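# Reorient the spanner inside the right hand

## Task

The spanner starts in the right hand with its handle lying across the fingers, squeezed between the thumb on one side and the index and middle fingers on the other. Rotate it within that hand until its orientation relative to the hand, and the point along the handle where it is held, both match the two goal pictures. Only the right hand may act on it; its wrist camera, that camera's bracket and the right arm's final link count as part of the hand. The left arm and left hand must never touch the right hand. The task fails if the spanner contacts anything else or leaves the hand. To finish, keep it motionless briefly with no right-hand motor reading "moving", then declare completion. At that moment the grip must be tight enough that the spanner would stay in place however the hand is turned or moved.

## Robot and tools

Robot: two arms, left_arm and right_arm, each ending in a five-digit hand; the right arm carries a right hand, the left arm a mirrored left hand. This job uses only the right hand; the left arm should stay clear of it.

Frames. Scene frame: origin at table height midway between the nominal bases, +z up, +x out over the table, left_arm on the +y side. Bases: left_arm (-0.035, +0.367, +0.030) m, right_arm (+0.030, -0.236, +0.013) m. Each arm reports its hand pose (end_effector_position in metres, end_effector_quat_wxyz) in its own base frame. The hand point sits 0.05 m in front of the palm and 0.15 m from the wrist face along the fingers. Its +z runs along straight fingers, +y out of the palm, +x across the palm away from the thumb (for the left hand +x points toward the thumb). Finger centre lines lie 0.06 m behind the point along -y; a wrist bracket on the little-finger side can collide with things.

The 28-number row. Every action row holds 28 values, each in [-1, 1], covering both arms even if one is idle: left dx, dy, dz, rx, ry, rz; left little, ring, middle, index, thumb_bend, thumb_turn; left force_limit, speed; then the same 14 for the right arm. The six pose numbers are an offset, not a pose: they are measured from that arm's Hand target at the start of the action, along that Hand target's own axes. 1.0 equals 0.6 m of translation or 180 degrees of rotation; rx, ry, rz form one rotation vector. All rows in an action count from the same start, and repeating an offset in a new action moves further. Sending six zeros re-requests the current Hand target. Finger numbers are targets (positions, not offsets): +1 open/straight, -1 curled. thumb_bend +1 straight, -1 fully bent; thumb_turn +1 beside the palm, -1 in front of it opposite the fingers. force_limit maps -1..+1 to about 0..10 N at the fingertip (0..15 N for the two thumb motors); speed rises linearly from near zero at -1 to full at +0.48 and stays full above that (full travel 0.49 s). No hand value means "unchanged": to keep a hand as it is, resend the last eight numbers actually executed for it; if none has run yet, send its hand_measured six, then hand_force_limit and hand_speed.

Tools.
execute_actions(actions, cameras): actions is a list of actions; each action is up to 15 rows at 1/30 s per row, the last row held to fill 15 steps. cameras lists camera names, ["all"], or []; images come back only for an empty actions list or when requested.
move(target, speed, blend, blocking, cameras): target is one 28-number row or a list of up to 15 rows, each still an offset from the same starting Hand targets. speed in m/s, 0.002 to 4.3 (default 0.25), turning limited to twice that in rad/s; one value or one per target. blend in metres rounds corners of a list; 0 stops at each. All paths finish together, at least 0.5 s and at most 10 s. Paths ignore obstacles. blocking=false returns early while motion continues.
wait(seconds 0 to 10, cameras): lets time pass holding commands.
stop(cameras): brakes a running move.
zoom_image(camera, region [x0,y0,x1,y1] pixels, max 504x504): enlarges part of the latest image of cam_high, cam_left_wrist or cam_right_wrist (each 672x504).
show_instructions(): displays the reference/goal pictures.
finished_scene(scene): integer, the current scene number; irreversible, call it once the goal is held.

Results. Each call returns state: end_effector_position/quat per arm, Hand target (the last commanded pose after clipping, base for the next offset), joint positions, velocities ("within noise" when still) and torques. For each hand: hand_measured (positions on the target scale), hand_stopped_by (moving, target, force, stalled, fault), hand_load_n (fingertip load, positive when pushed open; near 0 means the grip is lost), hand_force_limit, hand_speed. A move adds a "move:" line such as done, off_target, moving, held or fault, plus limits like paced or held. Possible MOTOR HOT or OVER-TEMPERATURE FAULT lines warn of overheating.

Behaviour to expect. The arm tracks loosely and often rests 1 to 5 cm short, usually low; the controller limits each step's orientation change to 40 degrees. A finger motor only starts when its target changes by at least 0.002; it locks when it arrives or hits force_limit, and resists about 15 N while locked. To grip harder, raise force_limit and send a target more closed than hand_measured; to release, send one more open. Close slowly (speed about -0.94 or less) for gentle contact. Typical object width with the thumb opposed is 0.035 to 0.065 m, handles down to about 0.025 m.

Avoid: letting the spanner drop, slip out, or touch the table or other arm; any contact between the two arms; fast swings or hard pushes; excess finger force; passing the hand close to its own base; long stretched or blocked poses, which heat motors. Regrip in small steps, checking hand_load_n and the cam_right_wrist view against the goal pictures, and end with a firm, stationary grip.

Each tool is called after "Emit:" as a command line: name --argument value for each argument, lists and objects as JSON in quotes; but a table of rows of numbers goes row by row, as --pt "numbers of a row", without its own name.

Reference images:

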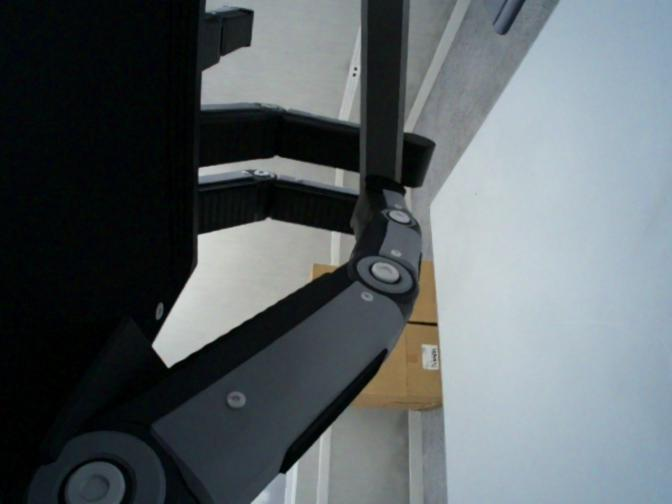

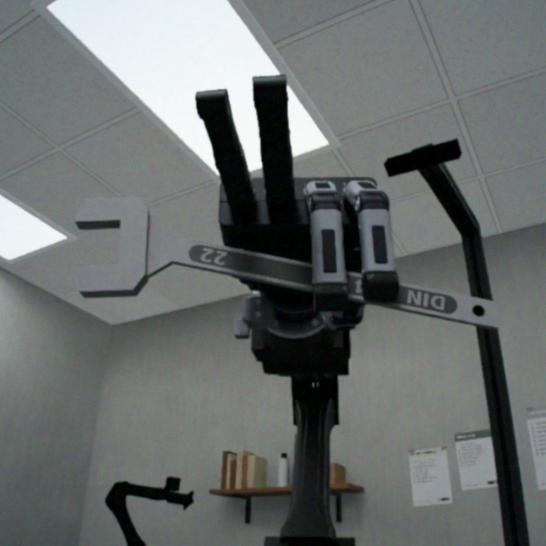

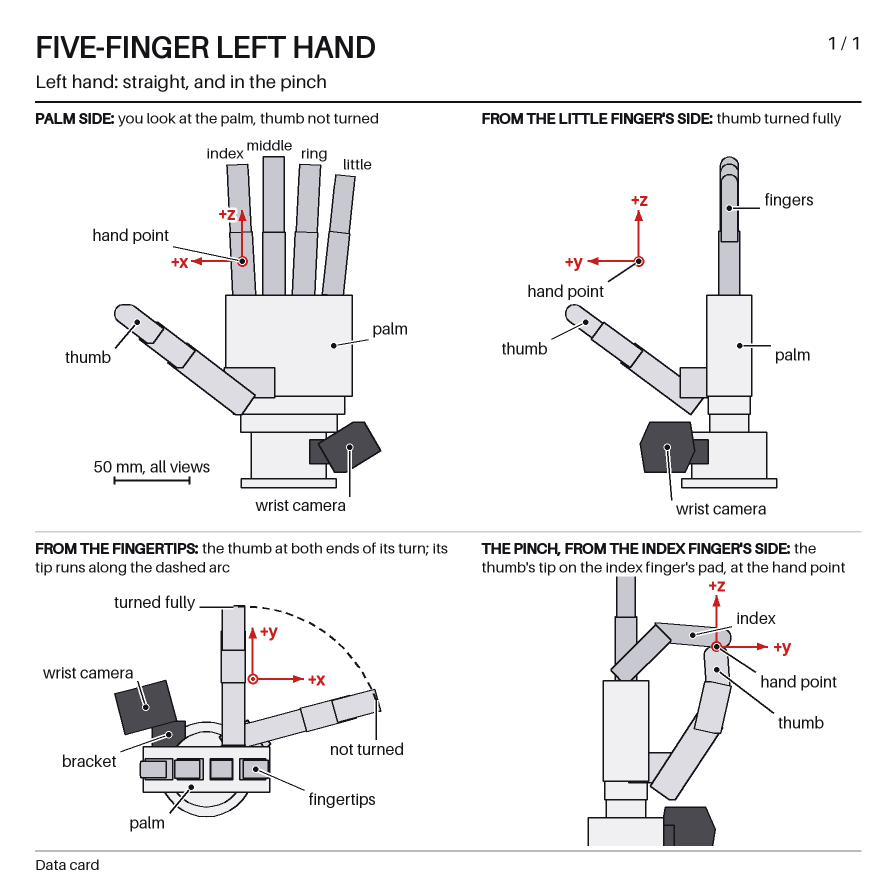

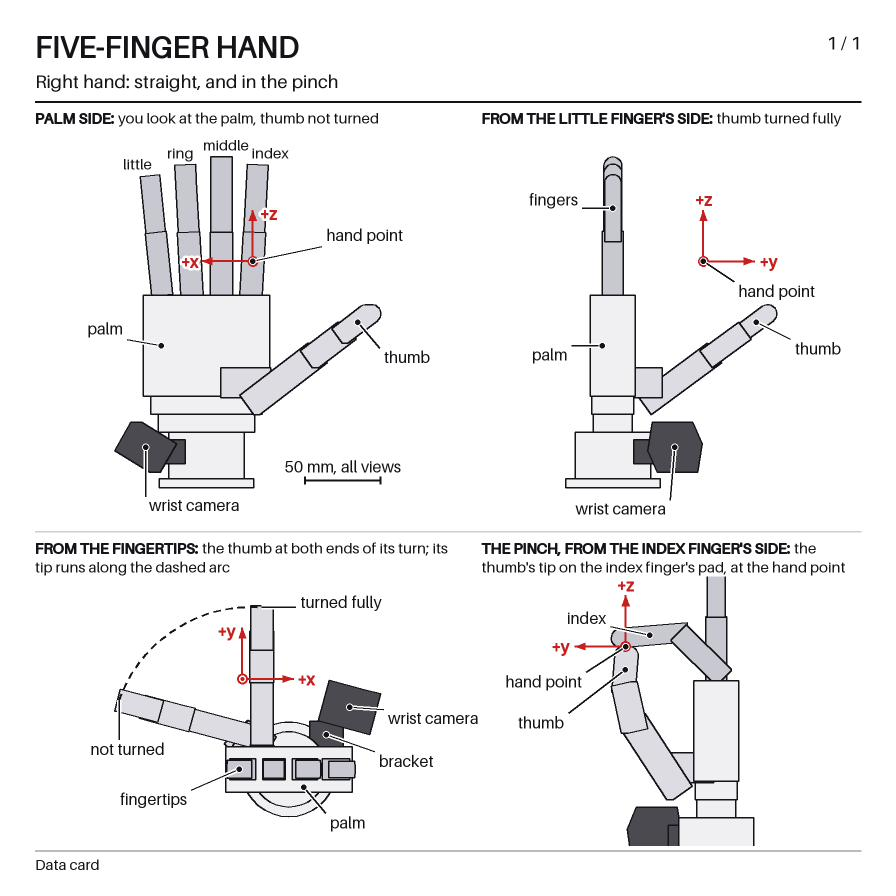

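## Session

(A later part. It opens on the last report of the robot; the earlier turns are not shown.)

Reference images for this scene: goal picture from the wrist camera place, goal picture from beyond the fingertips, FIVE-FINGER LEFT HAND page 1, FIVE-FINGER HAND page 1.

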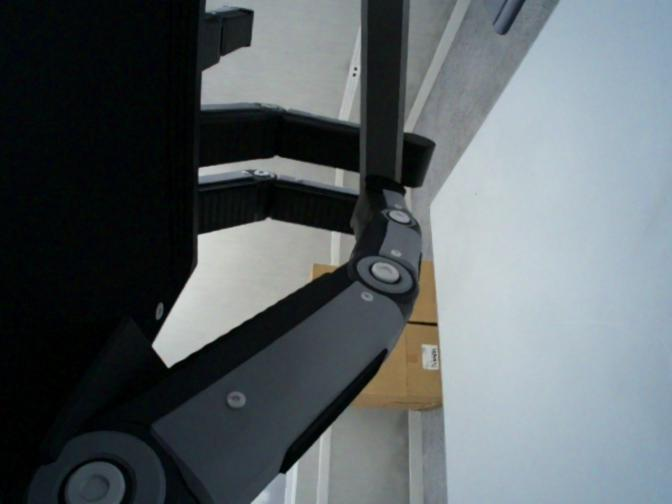

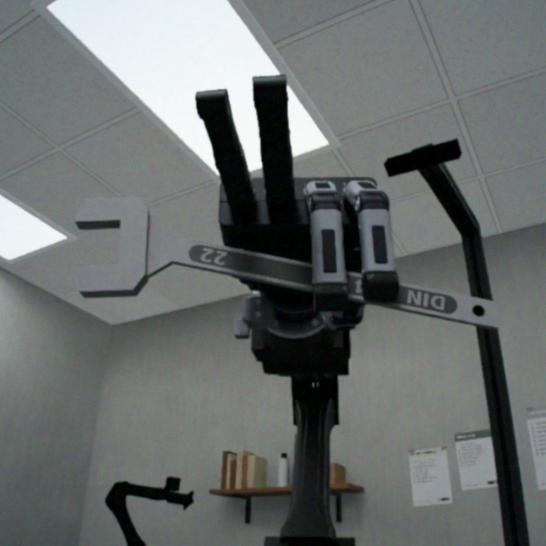

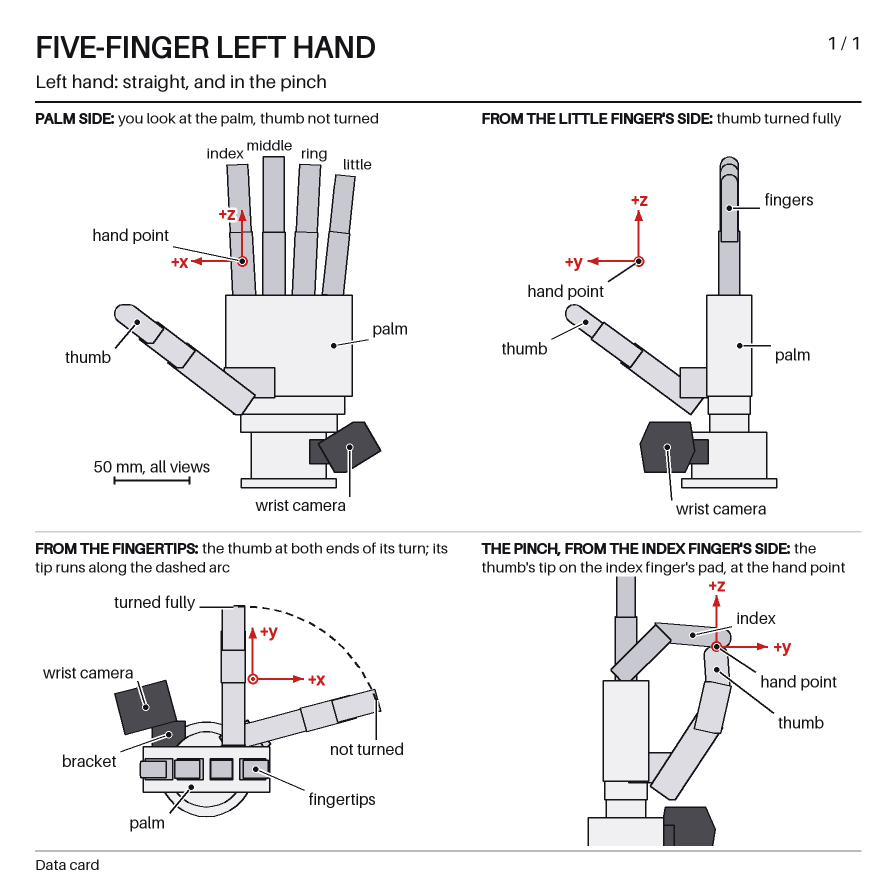

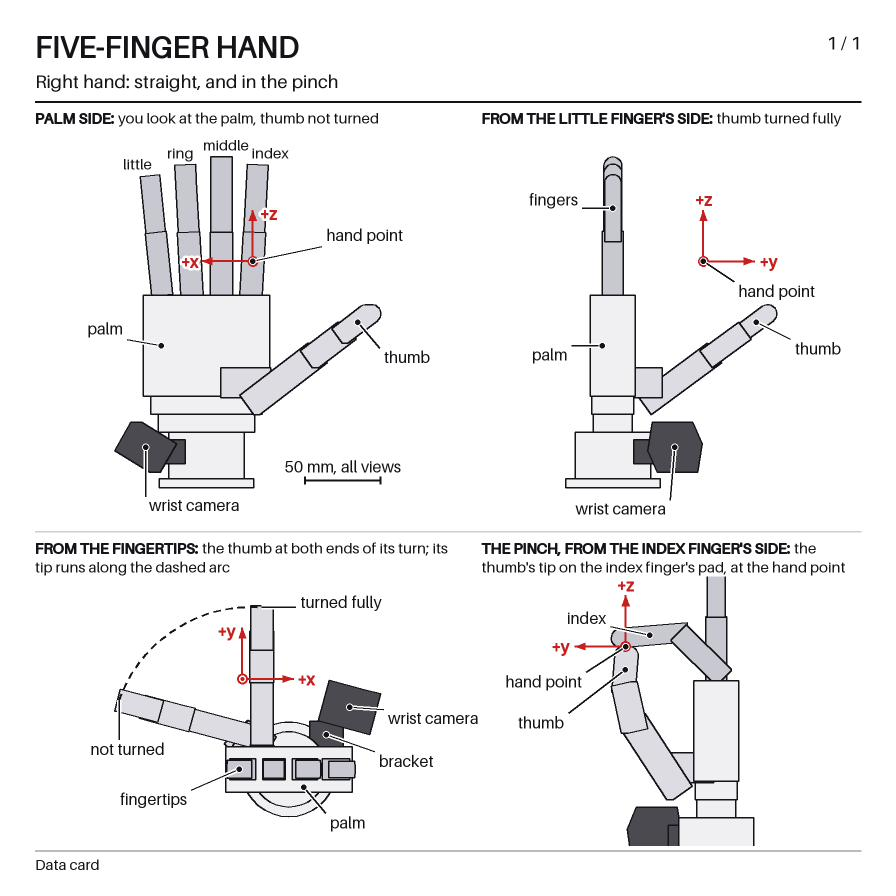

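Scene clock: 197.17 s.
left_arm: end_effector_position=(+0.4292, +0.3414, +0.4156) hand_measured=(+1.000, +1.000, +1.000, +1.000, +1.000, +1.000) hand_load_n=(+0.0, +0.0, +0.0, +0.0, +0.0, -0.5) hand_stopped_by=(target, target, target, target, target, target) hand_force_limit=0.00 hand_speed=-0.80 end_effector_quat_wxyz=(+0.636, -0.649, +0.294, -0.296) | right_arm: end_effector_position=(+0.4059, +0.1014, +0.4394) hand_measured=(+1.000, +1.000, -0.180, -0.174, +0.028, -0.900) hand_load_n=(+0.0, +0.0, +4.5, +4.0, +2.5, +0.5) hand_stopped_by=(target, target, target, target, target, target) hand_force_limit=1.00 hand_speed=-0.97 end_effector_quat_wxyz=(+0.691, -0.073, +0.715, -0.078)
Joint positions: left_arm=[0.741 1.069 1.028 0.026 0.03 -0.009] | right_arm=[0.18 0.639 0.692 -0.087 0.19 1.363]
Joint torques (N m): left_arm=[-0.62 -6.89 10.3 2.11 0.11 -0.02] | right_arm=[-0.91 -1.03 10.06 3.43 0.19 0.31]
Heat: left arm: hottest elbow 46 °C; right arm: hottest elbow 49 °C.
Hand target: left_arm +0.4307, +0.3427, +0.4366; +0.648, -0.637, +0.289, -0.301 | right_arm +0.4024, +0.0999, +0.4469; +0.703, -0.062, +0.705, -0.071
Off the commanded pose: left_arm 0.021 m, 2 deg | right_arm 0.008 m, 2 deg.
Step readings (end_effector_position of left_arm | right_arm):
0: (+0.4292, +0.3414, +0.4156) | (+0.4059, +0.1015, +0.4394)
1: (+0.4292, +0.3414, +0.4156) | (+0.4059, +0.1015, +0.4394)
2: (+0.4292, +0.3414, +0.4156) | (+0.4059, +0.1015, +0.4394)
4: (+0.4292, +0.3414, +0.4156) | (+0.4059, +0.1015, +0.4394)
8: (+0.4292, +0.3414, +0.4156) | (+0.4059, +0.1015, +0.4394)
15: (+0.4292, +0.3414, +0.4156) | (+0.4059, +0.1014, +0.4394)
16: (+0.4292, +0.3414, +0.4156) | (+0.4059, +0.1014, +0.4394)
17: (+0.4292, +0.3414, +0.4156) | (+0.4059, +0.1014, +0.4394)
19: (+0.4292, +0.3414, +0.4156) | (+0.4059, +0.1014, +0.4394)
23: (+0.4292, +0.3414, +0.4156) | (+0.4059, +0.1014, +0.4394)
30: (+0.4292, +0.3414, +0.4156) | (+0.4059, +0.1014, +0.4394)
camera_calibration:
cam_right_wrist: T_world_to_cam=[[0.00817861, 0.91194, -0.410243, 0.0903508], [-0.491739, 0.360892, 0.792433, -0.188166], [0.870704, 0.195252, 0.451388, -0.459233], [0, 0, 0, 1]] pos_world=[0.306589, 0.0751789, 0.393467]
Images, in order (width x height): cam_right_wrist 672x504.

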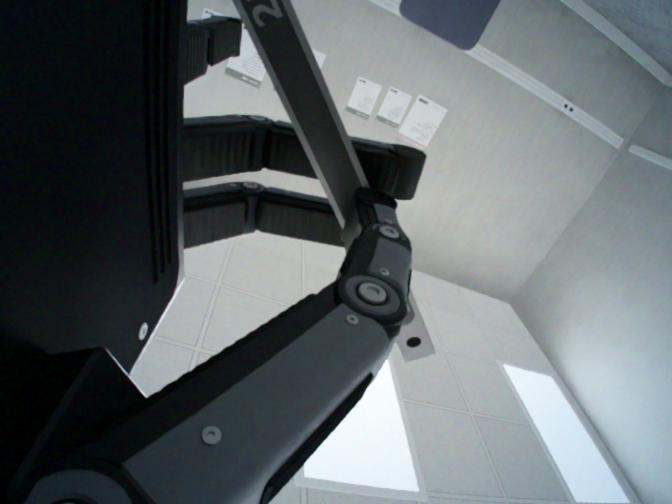

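Emit:
execute_actions --actions '[[[0,0,0,0,0,0,1,1,1,1,1,1,0,-0.8,0,0,0,0,0,0,1,1,-0.178,-0.171,0.026,-0.9,1,-0.98]],[[0,0,0,0,0,0,1,1,1,1,1,1,0,-0.8,0,0,0,0,0,0,1,1,-0.175,-0.168,0.026,-0.9,1,-0.98]]]' --cameras '["cam_right_wrist"]'

Emit:
zoom_image --camera "cam_right_wrist" --region '[180, 0, 460, 260]'

Scene clock: 200.40 s.
left_arm: end_effector_position=(+0.4292, +0.3414, +0.4156) hand_measured=(+1.000, +1.000, +1.000, +1.000, +1.000, +1.000) hand_load_n=(+0.0, +0.0, +0.0, +0.0, +0.0, +0.0) hand_stopped_by=(target, target, target, target, target, target) hand_force_limit=0.00 hand_speed=-0.80 end_effector_quat_wxyz=(+0.636, -0.649, +0.294, -0.296) | right_arm: end_effector_position=(+0.4059, +0.1014, +0.4395) hand_measured=(+1.000, +1.000, -0.174, -0.168, +0.026, -0.900) hand_load_n=(+0.0, +0.0, +2.5, +2.0, +1.0, -0.5) hand_stopped_by=(target, target, target, target, target, target) hand_force_limit=1.00 hand_speed=-0.98 end_effector_quat_wxyz=(+0.691, -0.073, +0.715, -0.078)
Joint positions: left_arm=[0.741 1.069 1.028 0.026 0.03 -0.009] | right_arm=[0.18 0.639 0.692 -0.087 0.19 1.363]
Joint torques (N m): left_arm=[-0.67 -6.89 10.29 2.11 0.11 -0.02] | right_arm=[-0.79 -1.2 10 3.3 0.19 0.33]
Heat: left arm: hottest elbow 47 °C; right arm: hottest elbow 49 °C.
Hand target: left_arm +0.4307, +0.3427, +0.4366; +0.648, -0.637, +0.289, -0.301 | right_arm +0.4024, +0.1000, +0.4470; +0.703, -0.062, +0.705, -0.071
Off the commanded pose: left_arm 0.021 m, 2 deg | right_arm 0.008 m, 2 deg.
Step readings (end_effector_position of left_arm | right_arm):
0: (+0.4292, +0.3414, +0.4156) | (+0.4059, +0.1014, +0.4394)
1: (+0.4292, +0.3414, +0.4156) | (+0.4059, +0.1014, +0.4394)
2: (+0.4292, +0.3414, +0.4156) | (+0.4059, +0.1014, +0.4394)
4: (+0.4292, +0.3414, +0.4156) | (+0.4059, +0.1014, +0.4394)
8: (+0.4292, +0.3414, +0.4156) | (+0.4059, +0.1014, +0.4395)
15: (+0.4292, +0.3414, +0.4156) | (+0.4059, +0.1014, +0.4395)
16: (+0.4292, +0.3414, +0.4156) | (+0.4059, +0.1014, +0.4395)
17: (+0.4292, +0.3414, +0.4156) | (+0.4059, +0.1014, +0.4395)
19: (+0.4292, +0.3414, +0.4156) | (+0.4059, +0.1014, +0.4395)
23: (+0.4292, +0.3414, +0.4156) | (+0.4059, +0.1014, +0.4395)
30: (+0.4292, +0.3414, +0.4156) | (+0.4059, +0.1014, +0.4395)
camera_calibration:
cam_right_wrist: T_world_to_cam=[[0.00821281, 0.912097, -0.409892, 0.0901915], [-0.491749, 0.3606, 0.792559, -0.18819], [0.870698, 0.195055, 0.451485, -0.459254], [0, 0, 0, 1]] pos_world=[0.306589, 0.075178, 0.393467]
Images, in order (width x height): cam_right_wrist 672x504.

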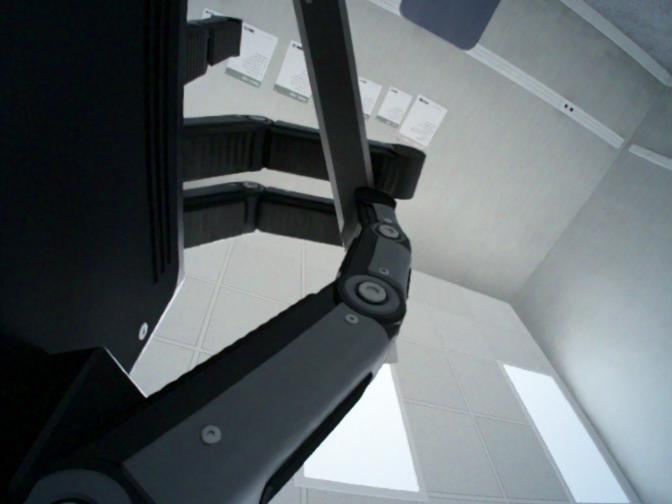

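Scaled by 1.800 from the camera's 672x504 image, which has a finer 960x720 frame.

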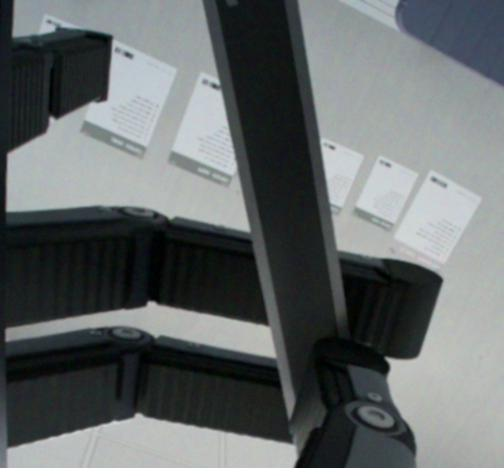

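Emit:
execute_actions --actions '[[[0,0,0,0,0,0,1,1,1,1,1,1,0,-0.8,0,0,0,0,0,0,1,1,-0.173,-0.166,0.026,-0.9,1,-0.98]]]' --cameras '["cam_right_wrist"]'

Emit:
zoom_image --camera "cam_right_wrist" --region '[180, 0, 460, 260]'

Scene clock: 204.83 s.
left_arm: end_effector_position=(+0.4292, +0.3414, +0.4156) hand_measured=(+1.000, +1.000, +1.000, +1.000, +1.000, +1.000) hand_load_n=(+0.0, +0.0, +0.0, +0.0, +0.0, -0.5) hand_stopped_by=(target, target, target, target, target, target) hand_force_limit=0.00 hand_speed=-0.80 end_effector_quat_wxyz=(+0.636, -0.649, +0.294, -0.296) | right_arm: end_effector_position=(+0.4059, +0.1014, +0.4395) hand_measured=(+1.000, +1.000, -0.172, -0.166, +0.026, -0.900) hand_load_n=(+0.0, +0.0, +1.5, +1.0, +1.0, +0.0) hand_stopped_by=(target, target, target, target, target, target) hand_force_limit=1.00 hand_speed=-0.98 end_effector_quat_wxyz=(+0.691, -0.073, +0.715, -0.078)
Joint positions: left_arm=[0.741 1.069 1.028 0.026 0.03 -0.009] | right_arm=[0.18 0.639 0.692 -0.087 0.19 1.363]
Joint torques (N m): left_arm=[-0.67 -6.89 10.29 2.1 0.11 -0.02] | right_arm=[-0.85 -1.49 10.13 3.41 0.16 0.32]
Heat: left arm: hottest elbow 47 °C; right arm: hottest elbow 47 °C.
Hand target: left_arm +0.4307, +0.3427, +0.4366; +0.648, -0.637, +0.289, -0.301 | right_arm +0.4024, +0.1000, +0.4470; +0.703, -0.062, +0.705, -0.071
Off the commanded pose: left_arm 0.021 m, 2 deg | right_arm 0.008 m, 2 deg.
Step readings (end_effector_position of left_arm | right_arm):
0: (+0.4292, +0.3414, +0.4156) | (+0.4059, +0.1014, +0.4395)
1: (+0.4292, +0.3414, +0.4156) | (+0.4059, +0.1014, +0.4395)
2: (+0.4292, +0.3414, +0.4156) | (+0.4059, +0.1014, +0.4395)
4: (+0.4292, +0.3414, +0.4156) | (+0.4059, +0.1014, +0.4395)
8: (+0.4292, +0.3414, +0.4156) | (+0.4059, +0.1014, +0.4395)
15: (+0.4292, +0.3414, +0.4156) | (+0.4059, +0.1014, +0.4395)
camera_calibration:
cam_right_wrist: T_world_to_cam=[[0.00821281, 0.912097, -0.409892, 0.0901915], [-0.491749, 0.3606, 0.792559, -0.18819], [0.870698, 0.195055, 0.451485, -0.459254], [0, 0, 0, 1]] pos_world=[0.306589, 0.075178, 0.393467]
Images, in order (width x height): cam_right_wrist 672x504.

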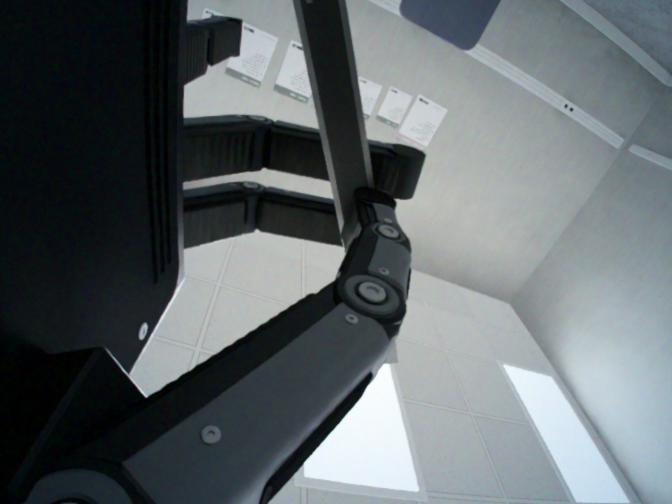

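Scaled by 1.800 from the camera's 672x504 image, which has a finer 960x720 frame.

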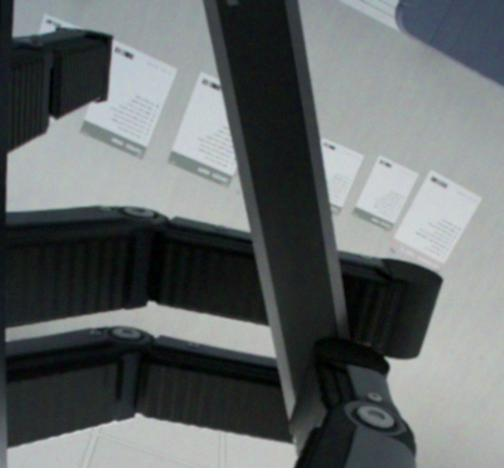

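Emit:
move --target '[0,0,0,0,0,0,1,1,1,1,1,1,0,-0.8,0,0,0,0,0,-0.1,1,1,-0.175,-0.168,0.026,-0.9,1,-0.96]' --speed 0.15 --cameras '["cam_right_wrist"]'

Emit:
zoom_image --camera "cam_right_wrist" --region '[180, 0, 460, 260]'

Scene clock: 214.03 s.
left_arm: end_effector_position=(+0.4292, +0.3414, +0.4156) hand_measured=(+1.000, +1.000, +1.000, +1.000, +1.000, +1.000) hand_load_n=(+0.0, +0.0, +0.0, +0.0, +0.0, -0.5) hand_stopped_by=(target, target, target, target, target, target) hand_force_limit=0.00 hand_speed=-0.80 end_effector_quat_wxyz=(+0.636, -0.649, +0.294, -0.296) | right_arm: end_effector_position=(+0.4049, +0.1044, +0.4175) hand_measured=(+1.000, +1.000, -0.174, -0.168, +0.026, -0.900) hand_load_n=(+0.0, +0.0, +2.5, +2.0, +0.5, -0.5) hand_stopped_by=(target, target, target, target, target, target) hand_force_limit=1.00 hand_speed=-0.96 end_effector_quat_wxyz=(+0.669, -0.175, +0.701, -0.171)
Joint positions: left_arm=[0.741 1.069 1.028 0.026 0.03 -0.009] | right_arm=[0.18 0.639 0.692 -0.099 0.186 1.085]
Joint torques (N m): left_arm=[-0.67 -6.83 10.3 2.11 0.11 -0.02] | right_arm=[-1.61 -1.44 14.8 1.68 -0.08 -0.1]
Heat: left arm: hottest elbow 47 °C; right arm: hottest elbow 46 °C.
Hand target: left_arm +0.4307, +0.3427, +0.4366; +0.648, -0.637, +0.289, -0.301 | right_arm +0.4024, +0.0999, +0.4470; +0.683, -0.172, +0.686, -0.180
Off the commanded pose: left_arm 0.021 m, 2 deg | right_arm 0.030 m, 3 deg.
move: off_target (left_arm, right_arm)
camera_calibration:
cam_right_wrist: T_world_to_cam=[[-0.0116879, 0.763301, -0.645937, 0.200594], [-0.488167, 0.559413, 0.669889, -0.143281], [0.872672, 0.323155, 0.36608, -0.427537], [0, 0, 0, 1]] pos_world=[0.305499, 0.0652001, 0.382065]
Images, in order (width x height): cam_right_wrist 672x504.

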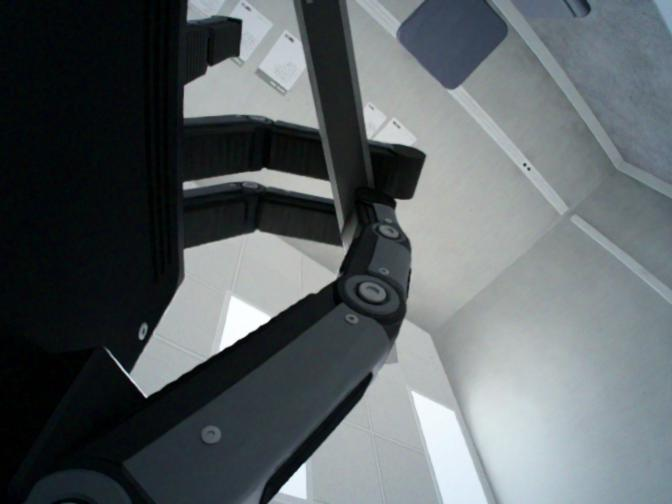

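Scaled by 1.800 from the camera's 672x504 image, which has a finer 960x720 frame.

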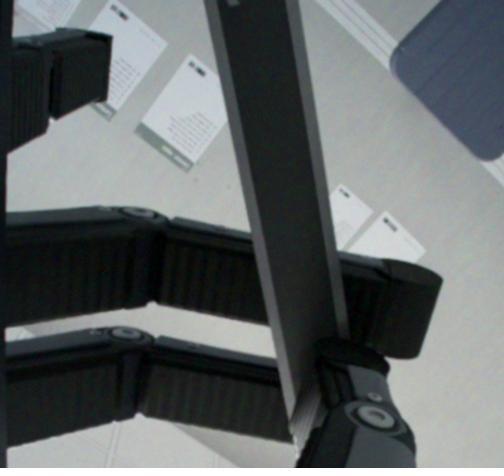

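Emit:
move --target '[0,0,0,0,0,0,1,1,1,1,1,1,0,-0.8,0,0,0,0,0,-0.08,1,1,-0.175,-0.168,0.026,-0.9,1,-0.96]' --speed 0.12 --cameras '["cam_right_wrist"]'

Emit:
zoom_image --camera "cam_right_wrist" --region '[180, 0, 460, 260]'

Scene clock: 218.20 s.
left_arm: end_effector_position=(+0.4292, +0.3414, +0.4156) hand_measured=(+1.000, +1.000, +1.000, +1.000, +1.000, +1.000) hand_load_n=(+0.0, +0.0, -0.5, +0.0, +0.0, +0.0) hand_stopped_by=(target, target, target, target, target, target) hand_force_limit=0.00 hand_speed=-0.80 end_effector_quat_wxyz=(+0.636, -0.649, +0.294, -0.296) | right_arm: end_effector_position=(+0.4033, +0.1002, +0.3952) hand_measured=(+1.000, +1.000, -0.174, -0.168, +0.026, -0.900) hand_load_n=(+0.0, +0.0, +2.5, +2.0, +1.0, +0.0) hand_stopped_by=(target, target, target, target, target, target) hand_force_limit=1.00 hand_speed=-0.96 end_effector_quat_wxyz=(+0.631, -0.264, +0.684, -0.253)
Joint positions: left_arm=[0.741 1.069 1.028 0.026 0.03 -0.009] | right_arm=[0.18 0.639 0.7 -0.139 0.193 0.835]
Joint torques (N m): left_arm=[-0.73 -6.83 10.29 2.11 0.11 -0.02] | right_arm=[-1.32 -0.91 17.57 1.61 0.05 -0.11]
Heat: left arm: hottest elbow 47 °C; right arm: hottest elbow 46 °C.
Hand target: left_arm +0.4307, +0.3427, +0.4366; +0.648, -0.637, +0.289, -0.301 | right_arm +0.4023, +0.0999, +0.4470; +0.655, -0.256, +0.659, -0.264
Off the commanded pose: left_arm 0.021 m, 2 deg | right_arm 0.052 m, 4 deg.
move: off_target (left_arm, right_arm)
camera_calibration:
cam_right_wrist: T_world_to_cam=[[-0.0412823, 0.575137, -0.817015, 0.287753], [-0.473021, 0.709018, 0.523014, -0.0898763], [0.880083, 0.408057, 0.242782, -0.379365], [0, 0, 0, 1]] pos_world=[0.303238, 0.0530286, 0.374208]
Images, in order (width x height): cam_right_wrist 672x504.

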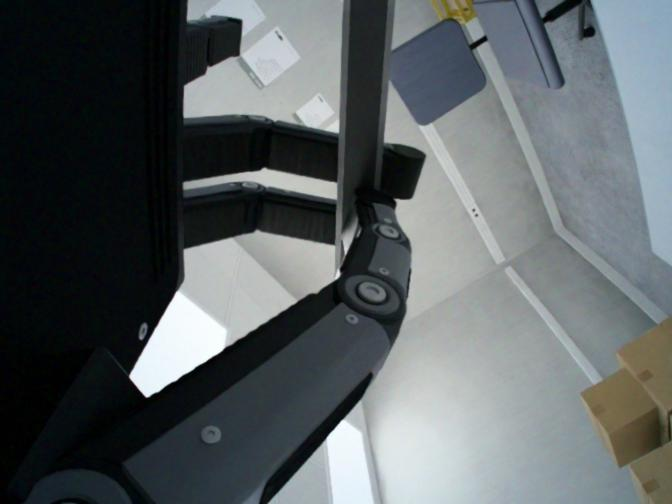

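Scaled by 1.800 from the camera's 672x504 image, which has a finer 960x720 frame.

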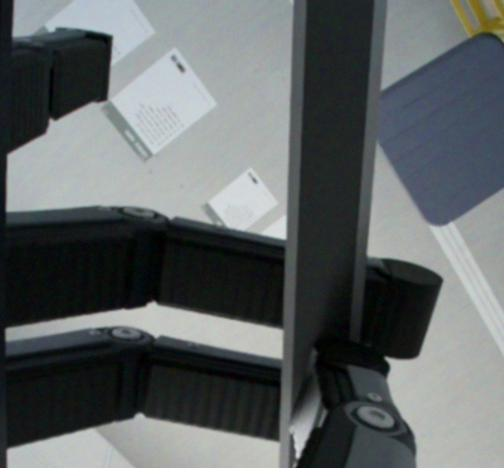

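Emit:
execute_actions --actions '[[[0,0,0,0,0,0,1,1,1,1,1,1,0,-0.8,0,0,0,0,0,0,1,1,-0.197,-0.19,0.026,-0.9,1,-0.94]]]'

Emit:
move --target '[0,0,0,0,0,0,1,1,1,1,1,1,0,-0.8,0,0,0,0.2104,-0.146,-0.0302,1,1,-0.197,-0.19,0.026,-0.9,1,-0.94]' --speed 0.2 --cameras '["cam_high","cam_right_wrist"]'

Emit:
zoom_image --camera "cam_high" --region '[150, 60, 290, 230]'

Emit:
zoom_image --camera "cam_right_wrist" --region '[180, 0, 460, 260]'

Scene clock: 233.33 s.
left_arm: end_effector_position=(+0.4292, +0.3414, +0.4156) hand_measured=(+1.000, +1.000, +1.000, +1.000, +1.000, +1.000) hand_load_n=(+0.0, +0.0, +0.0, +0.0, +0.0, +0.0) hand_stopped_by=(target, target, target, target, target, target) hand_force_limit=0.00 hand_speed=-0.80 end_effector_quat_wxyz=(+0.636, -0.649, +0.294, -0.296) | right_arm: end_effector_position=(+0.4033, +0.1002, +0.3952) hand_measured=(+1.000, +1.000, -0.192, -0.186, +0.026, -0.900) hand_load_n=(+0.0, +0.0, +10.0, +10.0, +2.0, -0.5) hand_stopped_by=(target, target, force, force, target, target) hand_force_limit=1.00 hand_speed=-0.94 end_effector_quat_wxyz=(+0.631, -0.264, +0.684, -0.254)
Joint positions: left_arm=[0.741 1.069 1.028 0.026 0.03 -0.009] | right_arm=[0.18 0.639 0.7 -0.139 0.193 0.834]
Joint torques (N m): left_arm=[-0.67 -6.89 10.29 2.11 0.11 -0.02] | right_arm=[-0.91 -1.32 17.61 1.73 0.06 -0.08]
Heat: left arm: hottest elbow 47 °C; right arm: hottest elbow 52 °C.
Hand target: left_arm +0.4307, +0.3427, +0.4366; +0.648, -0.637, +0.289, -0.301 | right_arm +0.4023, +0.0999, +0.4470; +0.655, -0.257, +0.659, -0.265
Off the commanded pose: left_arm 0.021 m, 2 deg | right_arm 0.052 m, 4 deg.
Step readings (end_effector_position of left_arm | right_arm):
0: (+0.4292, +0.3414, +0.4156) | (+0.4033, +0.1002, +0.3952)
1: (+0.4292, +0.3414, +0.4156) | (+0.4033, +0.1002, +0.3952)
2: (+0.4292, +0.3414, +0.4156) | (+0.4033, +0.1002, +0.3952)
4: (+0.4292, +0.3414, +0.4156) | (+0.4033, +0.1002, +0.3952)
8: (+0.4292, +0.3414, +0.4156) | (+0.4033, +0.1002, +0.3952)
15: (+0.4292, +0.3414, +0.4156) | (+0.4033, +0.1002, +0.3952)

Scene clock: 236.23 s.
left_arm: end_effector_position=(+0.4292, +0.3414, +0.4156) hand_measured=(+1.000, +1.000, +1.000, +1.000, +1.000, +1.000) hand_load_n=(+0.0, +0.0, +0.0, +0.0, +0.0, +0.0) hand_stopped_by=(target, target, target, target, target, target) hand_force_limit=0.00 hand_speed=-0.80 end_effector_quat_wxyz=(+0.636, -0.649, +0.294, -0.296) | right_arm: end_effector_position=(+0.4060, +0.0954, +0.4476) hand_measured=(+1.000, +1.000, -0.192, -0.186, +0.026, -0.900) hand_load_n=(+0.0, +0.0, +9.0, +11.0, +2.5, +0.0) hand_stopped_by=(target, target, force, force, target, target) hand_force_limit=1.00 hand_speed=-0.94 end_effector_quat_wxyz=(+0.818, -0.112, +0.371, -0.426)
Joint positions: left_arm=[0.741 1.069 1.028 0.026 0.03 -0.009] | right_arm=[0.244 1.039 0.426 1.436 0.303 0.486]
Joint torques (N m): left_arm=[-0.73 -6.89 10.3 2.11 0.11 -0.02] | right_arm=[-0.15 -2.32 8.13 2.13 -0.36 -0.1]
Heat: left arm: hottest elbow 47 °C; right arm: hottest elbow 51 °C.
Hand target: left_arm +0.4307, +0.3427, +0.4366; +0.648, -0.637, +0.289, -0.301 | right_arm +0.4024, +0.1000, +0.4468; +0.820, -0.115, +0.363, -0.428
Off the commanded pose: left_arm 0.021 m, 2 deg | right_arm 0.006 m, 1 deg.
move: off_target (left_arm)
camera_calibration:
cam_right_wrist: T_world_to_cam=[[0.684201, 0.436407, -0.58431, -0.0520745], [-0.555532, 0.830958, -0.0298801, 0.156736], [0.472497, 0.345047, 0.81098, -0.475365], [0, 0, 0, 1]] pos_world=[0.34731, 0.0565076, 0.359767]
Images, in order (width x height): cam_high 672x504, cam_right_wrist 672x504.

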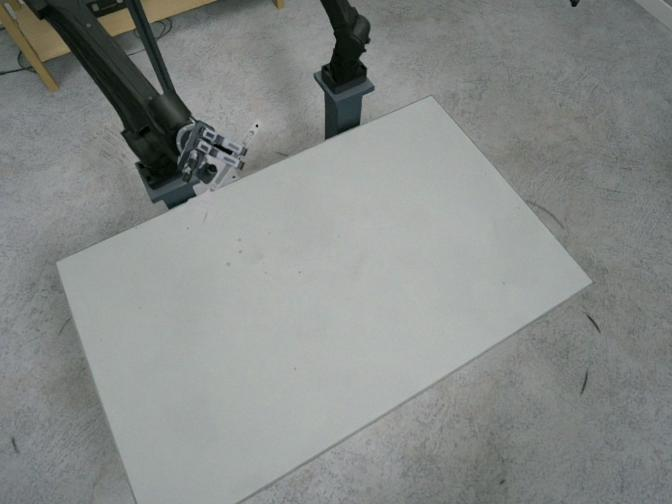

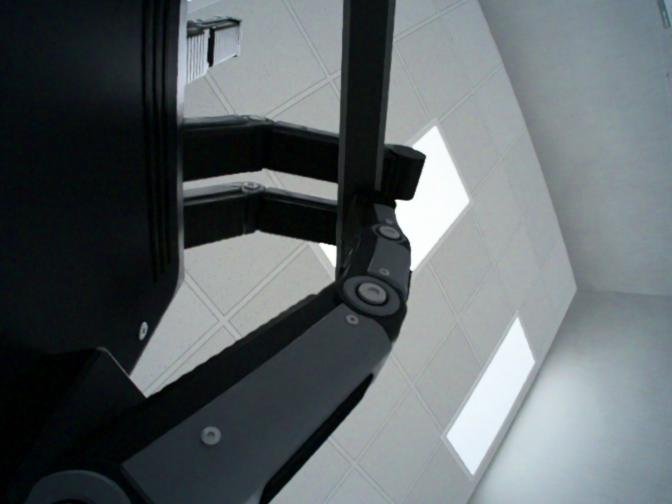

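Scaled by 2.965 from the camera's 672x504 image, which has a finer 960x720 frame.

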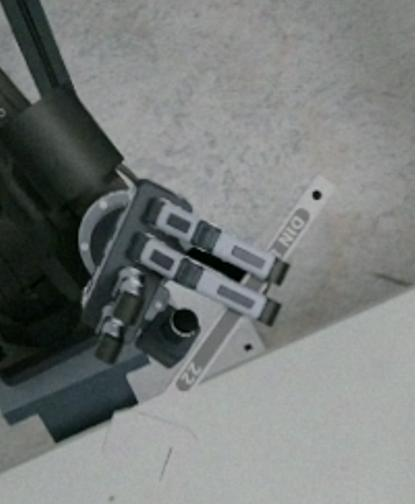

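Scaled by 1.800 from the camera's 672x504 image, which has a finer 960x720 frame.

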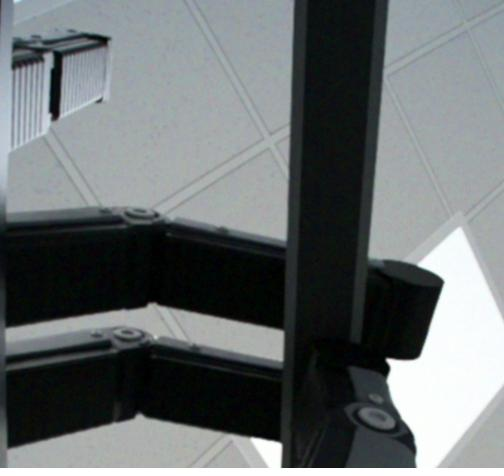

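Emit:
zoom_image --camera "cam_high" --region '[190, 110, 270, 200]'

Scaled by 5.600 from the camera's 672x504 image, which has a finer 960x720 frame.

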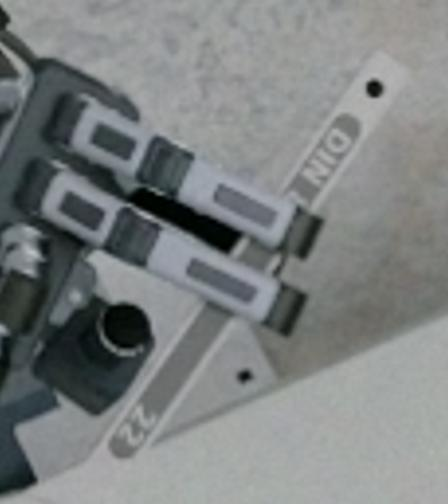

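Emit:
move --target '[0,0,0,0,0,0,1,1,1,1,1,1,0,-0.8,0,0,0,-0.2104,0.146,0.0302,1,1,-0.197,-0.19,0.026,-0.9,1,-0.94]' --speed 0.2

Emit:
execute_actions --actions '[[[0,0,0,0,0,0,1,1,1,1,1,1,0,-0.8,0,0,0,0,0,0,1,1,-0.184,-0.179,0.026,-0.9,1,-0.94]]]' --cameras '["cam_right_wrist"]'

Emit:
zoom_image --camera "cam_right_wrist" --region '[180, 0, 460, 260]'

Scene clock: 265.90 s.
left_arm: end_effector_position=(+0.4292, +0.3414, +0.4156) hand_measured=(+1.000, +1.000, +1.000, +1.000, +1.000, +1.000) hand_load_n=(+0.0, +0.0, +0.0, +0.0, +0.0, +0.0) hand_stopped_by=(target, target, target, target, target, target) hand_force_limit=0.00 hand_speed=-0.80 end_effector_quat_wxyz=(+0.636, -0.649, +0.294, -0.296) | right_arm: end_effector_position=(+0.3985, +0.1047, +0.3978) hand_measured=(+1.000, +1.000, -0.192, -0.186, +0.026, -0.900) hand_load_n=(+0.0, +0.0, +10.0, +10.0, +1.5, -0.5) hand_stopped_by=(target, target, force, force, target, target) hand_force_limit=1.00 hand_speed=-0.94 end_effector_quat_wxyz=(+0.632, -0.279, +0.674, -0.262)
Joint positions: left_arm=[0.741 1.069 1.028 0.026 0.03 -0.009] | right_arm=[0.196 0.627 0.701 -0.139 0.196 0.798]
Joint torques (N m): left_arm=[-0.67 -6.83 10.29 2.11 0.11 -0.02] | right_arm=[-1.26 -0.26 17.46 1.78 -0.1 0.31]
Heat: left arm: hottest elbow 48 °C; right arm: hottest elbow 46 °C.
Hand target: left_arm +0.4307, +0.3427, +0.4366; +0.648, -0.637, +0.289, -0.301 | right_arm +0.4025, +0.0999, +0.4468; +0.655, -0.257, +0.659, -0.265
Off the commanded pose: left_arm 0.021 m, 2 deg | right_arm 0.049 m, 4 deg.
move: off_target (left_arm, right_arm)

Scene clock: 266.60 s.
left_arm: end_effector_position=(+0.4292, +0.3414, +0.4156) hand_measured=(+1.000, +1.000, +1.000, +1.000, +1.000, +1.000) hand_load_n=(+0.0, +0.0, +0.0, +0.0, +0.0, +0.0) hand_stopped_by=(target, target, target, target, target, target) hand_force_limit=0.00 hand_speed=-0.80 end_effector_quat_wxyz=(+0.636, -0.649, +0.294, -0.296) | right_arm: end_effector_position=(+0.3985, +0.1048, +0.3977) hand_measured=(+1.000, +1.000, -0.182, -0.178, +0.026, -0.900) hand_load_n=(+0.0, +0.0, +6.5, +6.0, +1.5, -0.5) hand_stopped_by=(target, target, target, target, target, target) hand_force_limit=1.00 hand_speed=-0.94 end_effector_quat_wxyz=(+0.632, -0.279, +0.674, -0.262)
Joint positions: left_arm=[0.741 1.069 1.028 0.026 0.03 -0.009] | right_arm=[0.196 0.627 0.701 -0.14 0.196 0.798]
Joint torques (N m): left_arm=[-0.67 -6.89 10.29 2.11 0.11 -0.02] | right_arm=[-2.32 -0.44 17.58 1.76 -0.08 0.29]
Heat: left arm: hottest elbow 48 °C; right arm: hottest elbow 46 °C.
Hand target: left_arm +0.4307, +0.3427, +0.4366; +0.648, -0.637, +0.289, -0.301 | right_arm +0.4024, +0.1000, +0.4468; +0.655, -0.257, +0.659, -0.264
Off the commanded pose: left_arm 0.021 m, 2 deg | right_arm 0.049 m, 4 deg.
Step readings (end_effector_position of left_arm | right_arm):
0: (+0.4292, +0.3414, +0.4156) | (+0.3985, +0.1047, +0.3978)
1: (+0.4292, +0.3414, +0.4156) | (+0.3985, +0.1047, +0.3978)
2: (+0.4292, +0.3414, +0.4156) | (+0.3985, +0.1047, +0.3978)
4: (+0.4292, +0.3414, +0.4156) | (+0.3985, +0.1048, +0.3978)
8: (+0.4292, +0.3414, +0.4156) | (+0.3985, +0.1048, +0.3977)
15: (+0.4292, +0.3414, +0.4156) | (+0.3985, +0.1048, +0.3977)
camera_calibration:
cam_right_wrist: T_world_to_cam=[[-0.0407918, 0.545636, -0.837029, 0.297901], [-0.490173, 0.719062, 0.492625, -0.0788742], [0.87067, 0.430384, 0.238124, -0.374425], [0, 0, 0, 1]] pos_world=[0.299491, 0.0553167, 0.377367]
Images, in order (width x height): cam_right_wrist 672x504.

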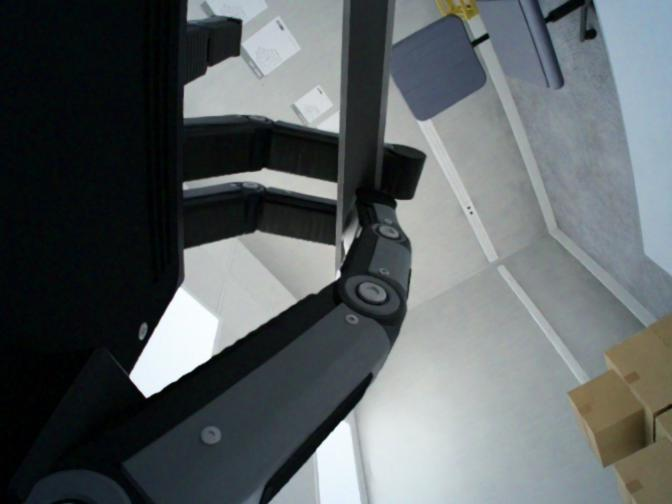

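Scaled by 1.800 from the camera's 672x504 image, which has a finer 960x720 frame.

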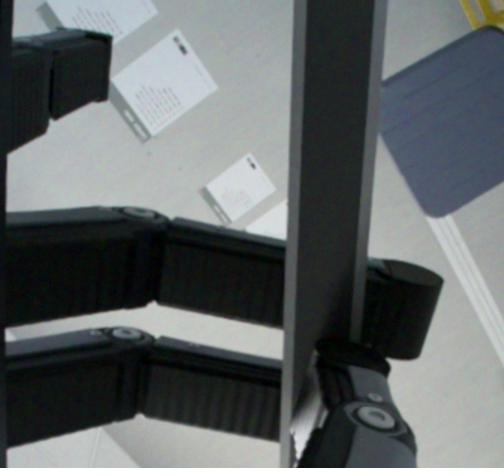

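Emit:
execute_actions --actions '[[[0,0,0,0,0,0,1,1,1,1,1,1,0,-0.8,0,0,0,0,0,0,1,1,-0.161,-0.155,0.026,-0.9,1,0.3],[0,0,0,0,0,0,1,1,1,1,1,1,0,-0.8,0,0,0,0,0,0,1,1,-0.161,-0.155,0.026,-0.9,1,0.3],[0,0,0,0,0,0,1,1,1,1,1,1,0,-0.8,0,0,0,0,0,0,1,1,-0.161,-0.155,0.026,-0.9,1,0.3],[0,0,0,0,0,0,1,1,1,1,1,1,0,-0.8,0,0,0,0,0,0,1,1,-0.184,-0.179,0.026,-0.9,1,0.3]]]' --cameras '["cam_right_wrist"]'

Emit:
zoom_image --camera "cam_right_wrist" --region '[180, 0, 460, 260]'

Scene clock: 270.30 s.
left_arm: end_effector_position=(+0.4292, +0.3414, +0.4156) hand_measured=(+1.000, +1.000, +1.000, +1.000, +1.000, +1.000) hand_load_n=(+0.0, +0.0, +0.0, +0.0, +0.0, +0.0) hand_stopped_by=(target, target, target, target, target, target) hand_force_limit=0.00 hand_speed=-0.80 end_effector_quat_wxyz=(+0.636, -0.649, +0.294, -0.296) | right_arm: end_effector_position=(+0.3985, +0.1046, +0.3977) hand_measured=(+1.000, +1.000, -0.182, -0.176, +0.026, -0.900) hand_load_n=(+0.0, +0.0, +6.5, +5.5, +1.0, -0.5) hand_stopped_by=(target, target, target, target, target, target) hand_force_limit=1.00 hand_speed=0.30 end_effector_quat_wxyz=(+0.632, -0.279, +0.674, -0.261)
Joint positions: left_arm=[0.741 1.069 1.028 0.026 0.03 -0.009] | right_arm=[0.195 0.627 0.701 -0.14 0.195 0.8]
Joint torques (N m): left_arm=[-0.67 -6.89 10.3 2.1 0.11 -0.02] | right_arm=[-1.9 -0.26 17.33 1.65 -0.07 0.24]
Heat: left arm: hottest elbow 48 °C; right arm: hottest elbow 48 °C.
Hand target: left_arm +0.4307, +0.3427, +0.4366; +0.648, -0.637, +0.289, -0.301 | right_arm +0.4024, +0.0999, +0.4468; +0.655, -0.257, +0.659, -0.265
Off the commanded pose: left_arm 0.021 m, 2 deg | right_arm 0.049 m, 4 deg.
Step readings (end_effector_position of left_arm | right_arm):
0: (+0.4292, +0.3414, +0.4156) | (+0.3985, +0.1048, +0.3977)
1: (+0.4292, +0.3414, +0.4156) | (+0.3985, +0.1048, +0.3977)
2: (+0.4292, +0.3414, +0.4156) | (+0.3985, +0.1048, +0.3977)
4: (+0.4292, +0.3414, +0.4156) | (+0.3985, +0.1048, +0.3977)
8: (+0.4292, +0.3414, +0.4156) | (+0.3985, +0.1046, +0.3977)
15: (+0.4292, +0.3414, +0.4156) | (+0.3985, +0.1046, +0.3977)
camera_calibration:
cam_right_wrist: T_world_to_cam=[[-0.0411252, 0.546898, -0.836189, 0.297588], [-0.489955, 0.718329, 0.49391, -0.079262], [0.870777, 0.430007, 0.238414, -0.374479], [0, 0, 0, 1]] pos_world=[0.299491, 0.0552148, 0.377269]
Images, in order (width x height): cam_right_wrist 672x504.

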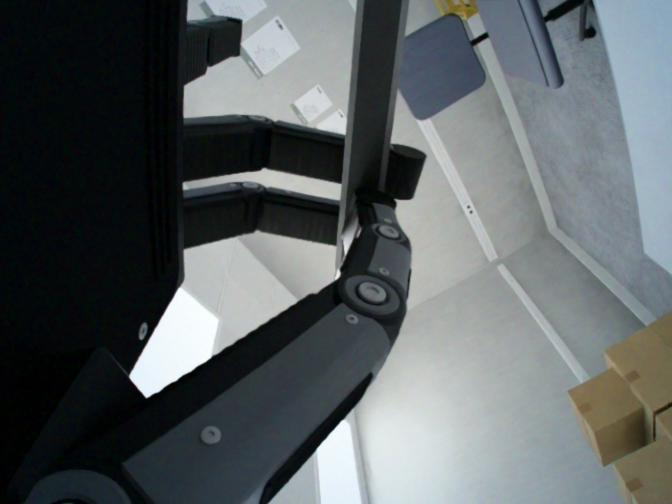

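Scaled by 1.800 from the camera's 672x504 image, which has a finer 960x720 frame.

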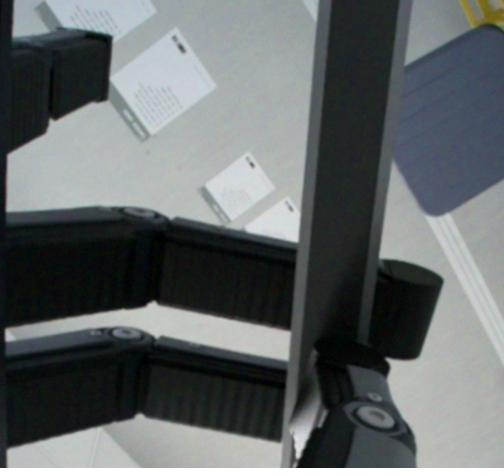

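Emit:
move --target '[0,0,0,0,0,0,1,1,1,1,1,1,0,-0.8,0,0,0,0,0,0.37,1,1,-0.184,-0.179,0.026,-0.9,1,-0.94]' --speed 0.2 --cameras '["cam_right_wrist"]'

Emit:
zoom_image --camera "cam_right_wrist" --region '[180, 0, 460, 260]'

Scene clock: 280.50 s.
left_arm: end_effector_position=(+0.4292, +0.3414, +0.4156) hand_measured=(+1.000, +1.000, +1.000, +1.000, +1.000, +1.000) hand_load_n=(+0.0, +0.0, +0.0, +0.0, +0.0, -0.5) hand_stopped_by=(target, target, target, target, target, target) hand_force_limit=0.00 hand_speed=-0.80 end_effector_quat_wxyz=(+0.636, -0.649, +0.294, -0.296) | right_arm: end_effector_position=(+0.4037, +0.0957, +0.4454) hand_measured=(+1.000, +1.000, -0.182, -0.176, +0.026, -0.900) hand_load_n=(+0.0, +0.0, +6.5, +5.5, +0.5, -0.5) hand_stopped_by=(target, target, target, target, target, target) hand_force_limit=1.00 hand_speed=-0.94 end_effector_quat_wxyz=(+0.690, +0.142, +0.699, +0.123)
Joint positions: left_arm=[0.741 1.069 1.028 0.026 0.03 -0.009] | right_arm=[0.264 0.641 0.611 0.011 0.288 1.953]
Joint torques (N m): left_arm=[-0.67 -6.83 10.29 2.11 0.11 -0.02] | right_arm=[-0.26 -0.44 10.04 3.23 0.16 0.4]
Heat: left arm: hottest elbow 48 °C; right arm: hottest elbow 51 °C.
Hand target: left_arm +0.4307, +0.3427, +0.4366; +0.648, -0.637, +0.289, -0.301 | right_arm +0.4023, +0.0998, +0.4470; +0.693, +0.148, +0.692, +0.139
Off the commanded pose: left_arm 0.021 m, 2 deg | right_arm 0.005 m, 2 deg.
move: off_target (left_arm)
camera_calibration:
cam_right_wrist: T_world_to_cam=[[0.0397626, 0.985158, 0.166982, -0.178792], [-0.508644, -0.123885, 0.852017, -0.16523], [0.860058, -0.118813, 0.496169, -0.44447], [0, 0, 0, 1]] pos_world=[0.305336, 0.10286, 0.391166]
Images, in order (width x height): cam_right_wrist 672x504.

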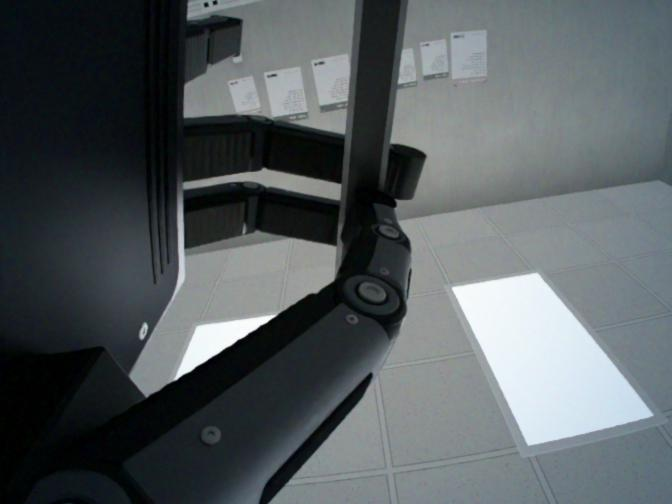

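Scaled by 1.800 from the camera's 672x504 image, which has a finer 960x720 frame.

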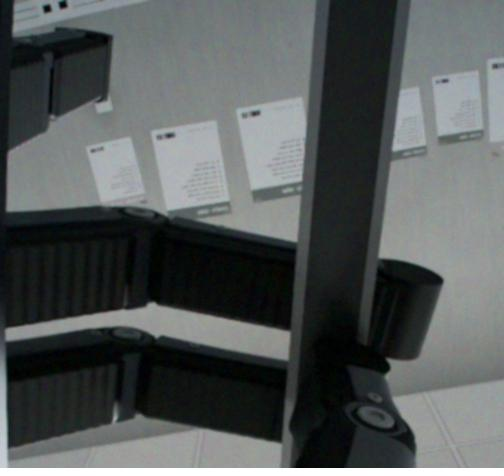

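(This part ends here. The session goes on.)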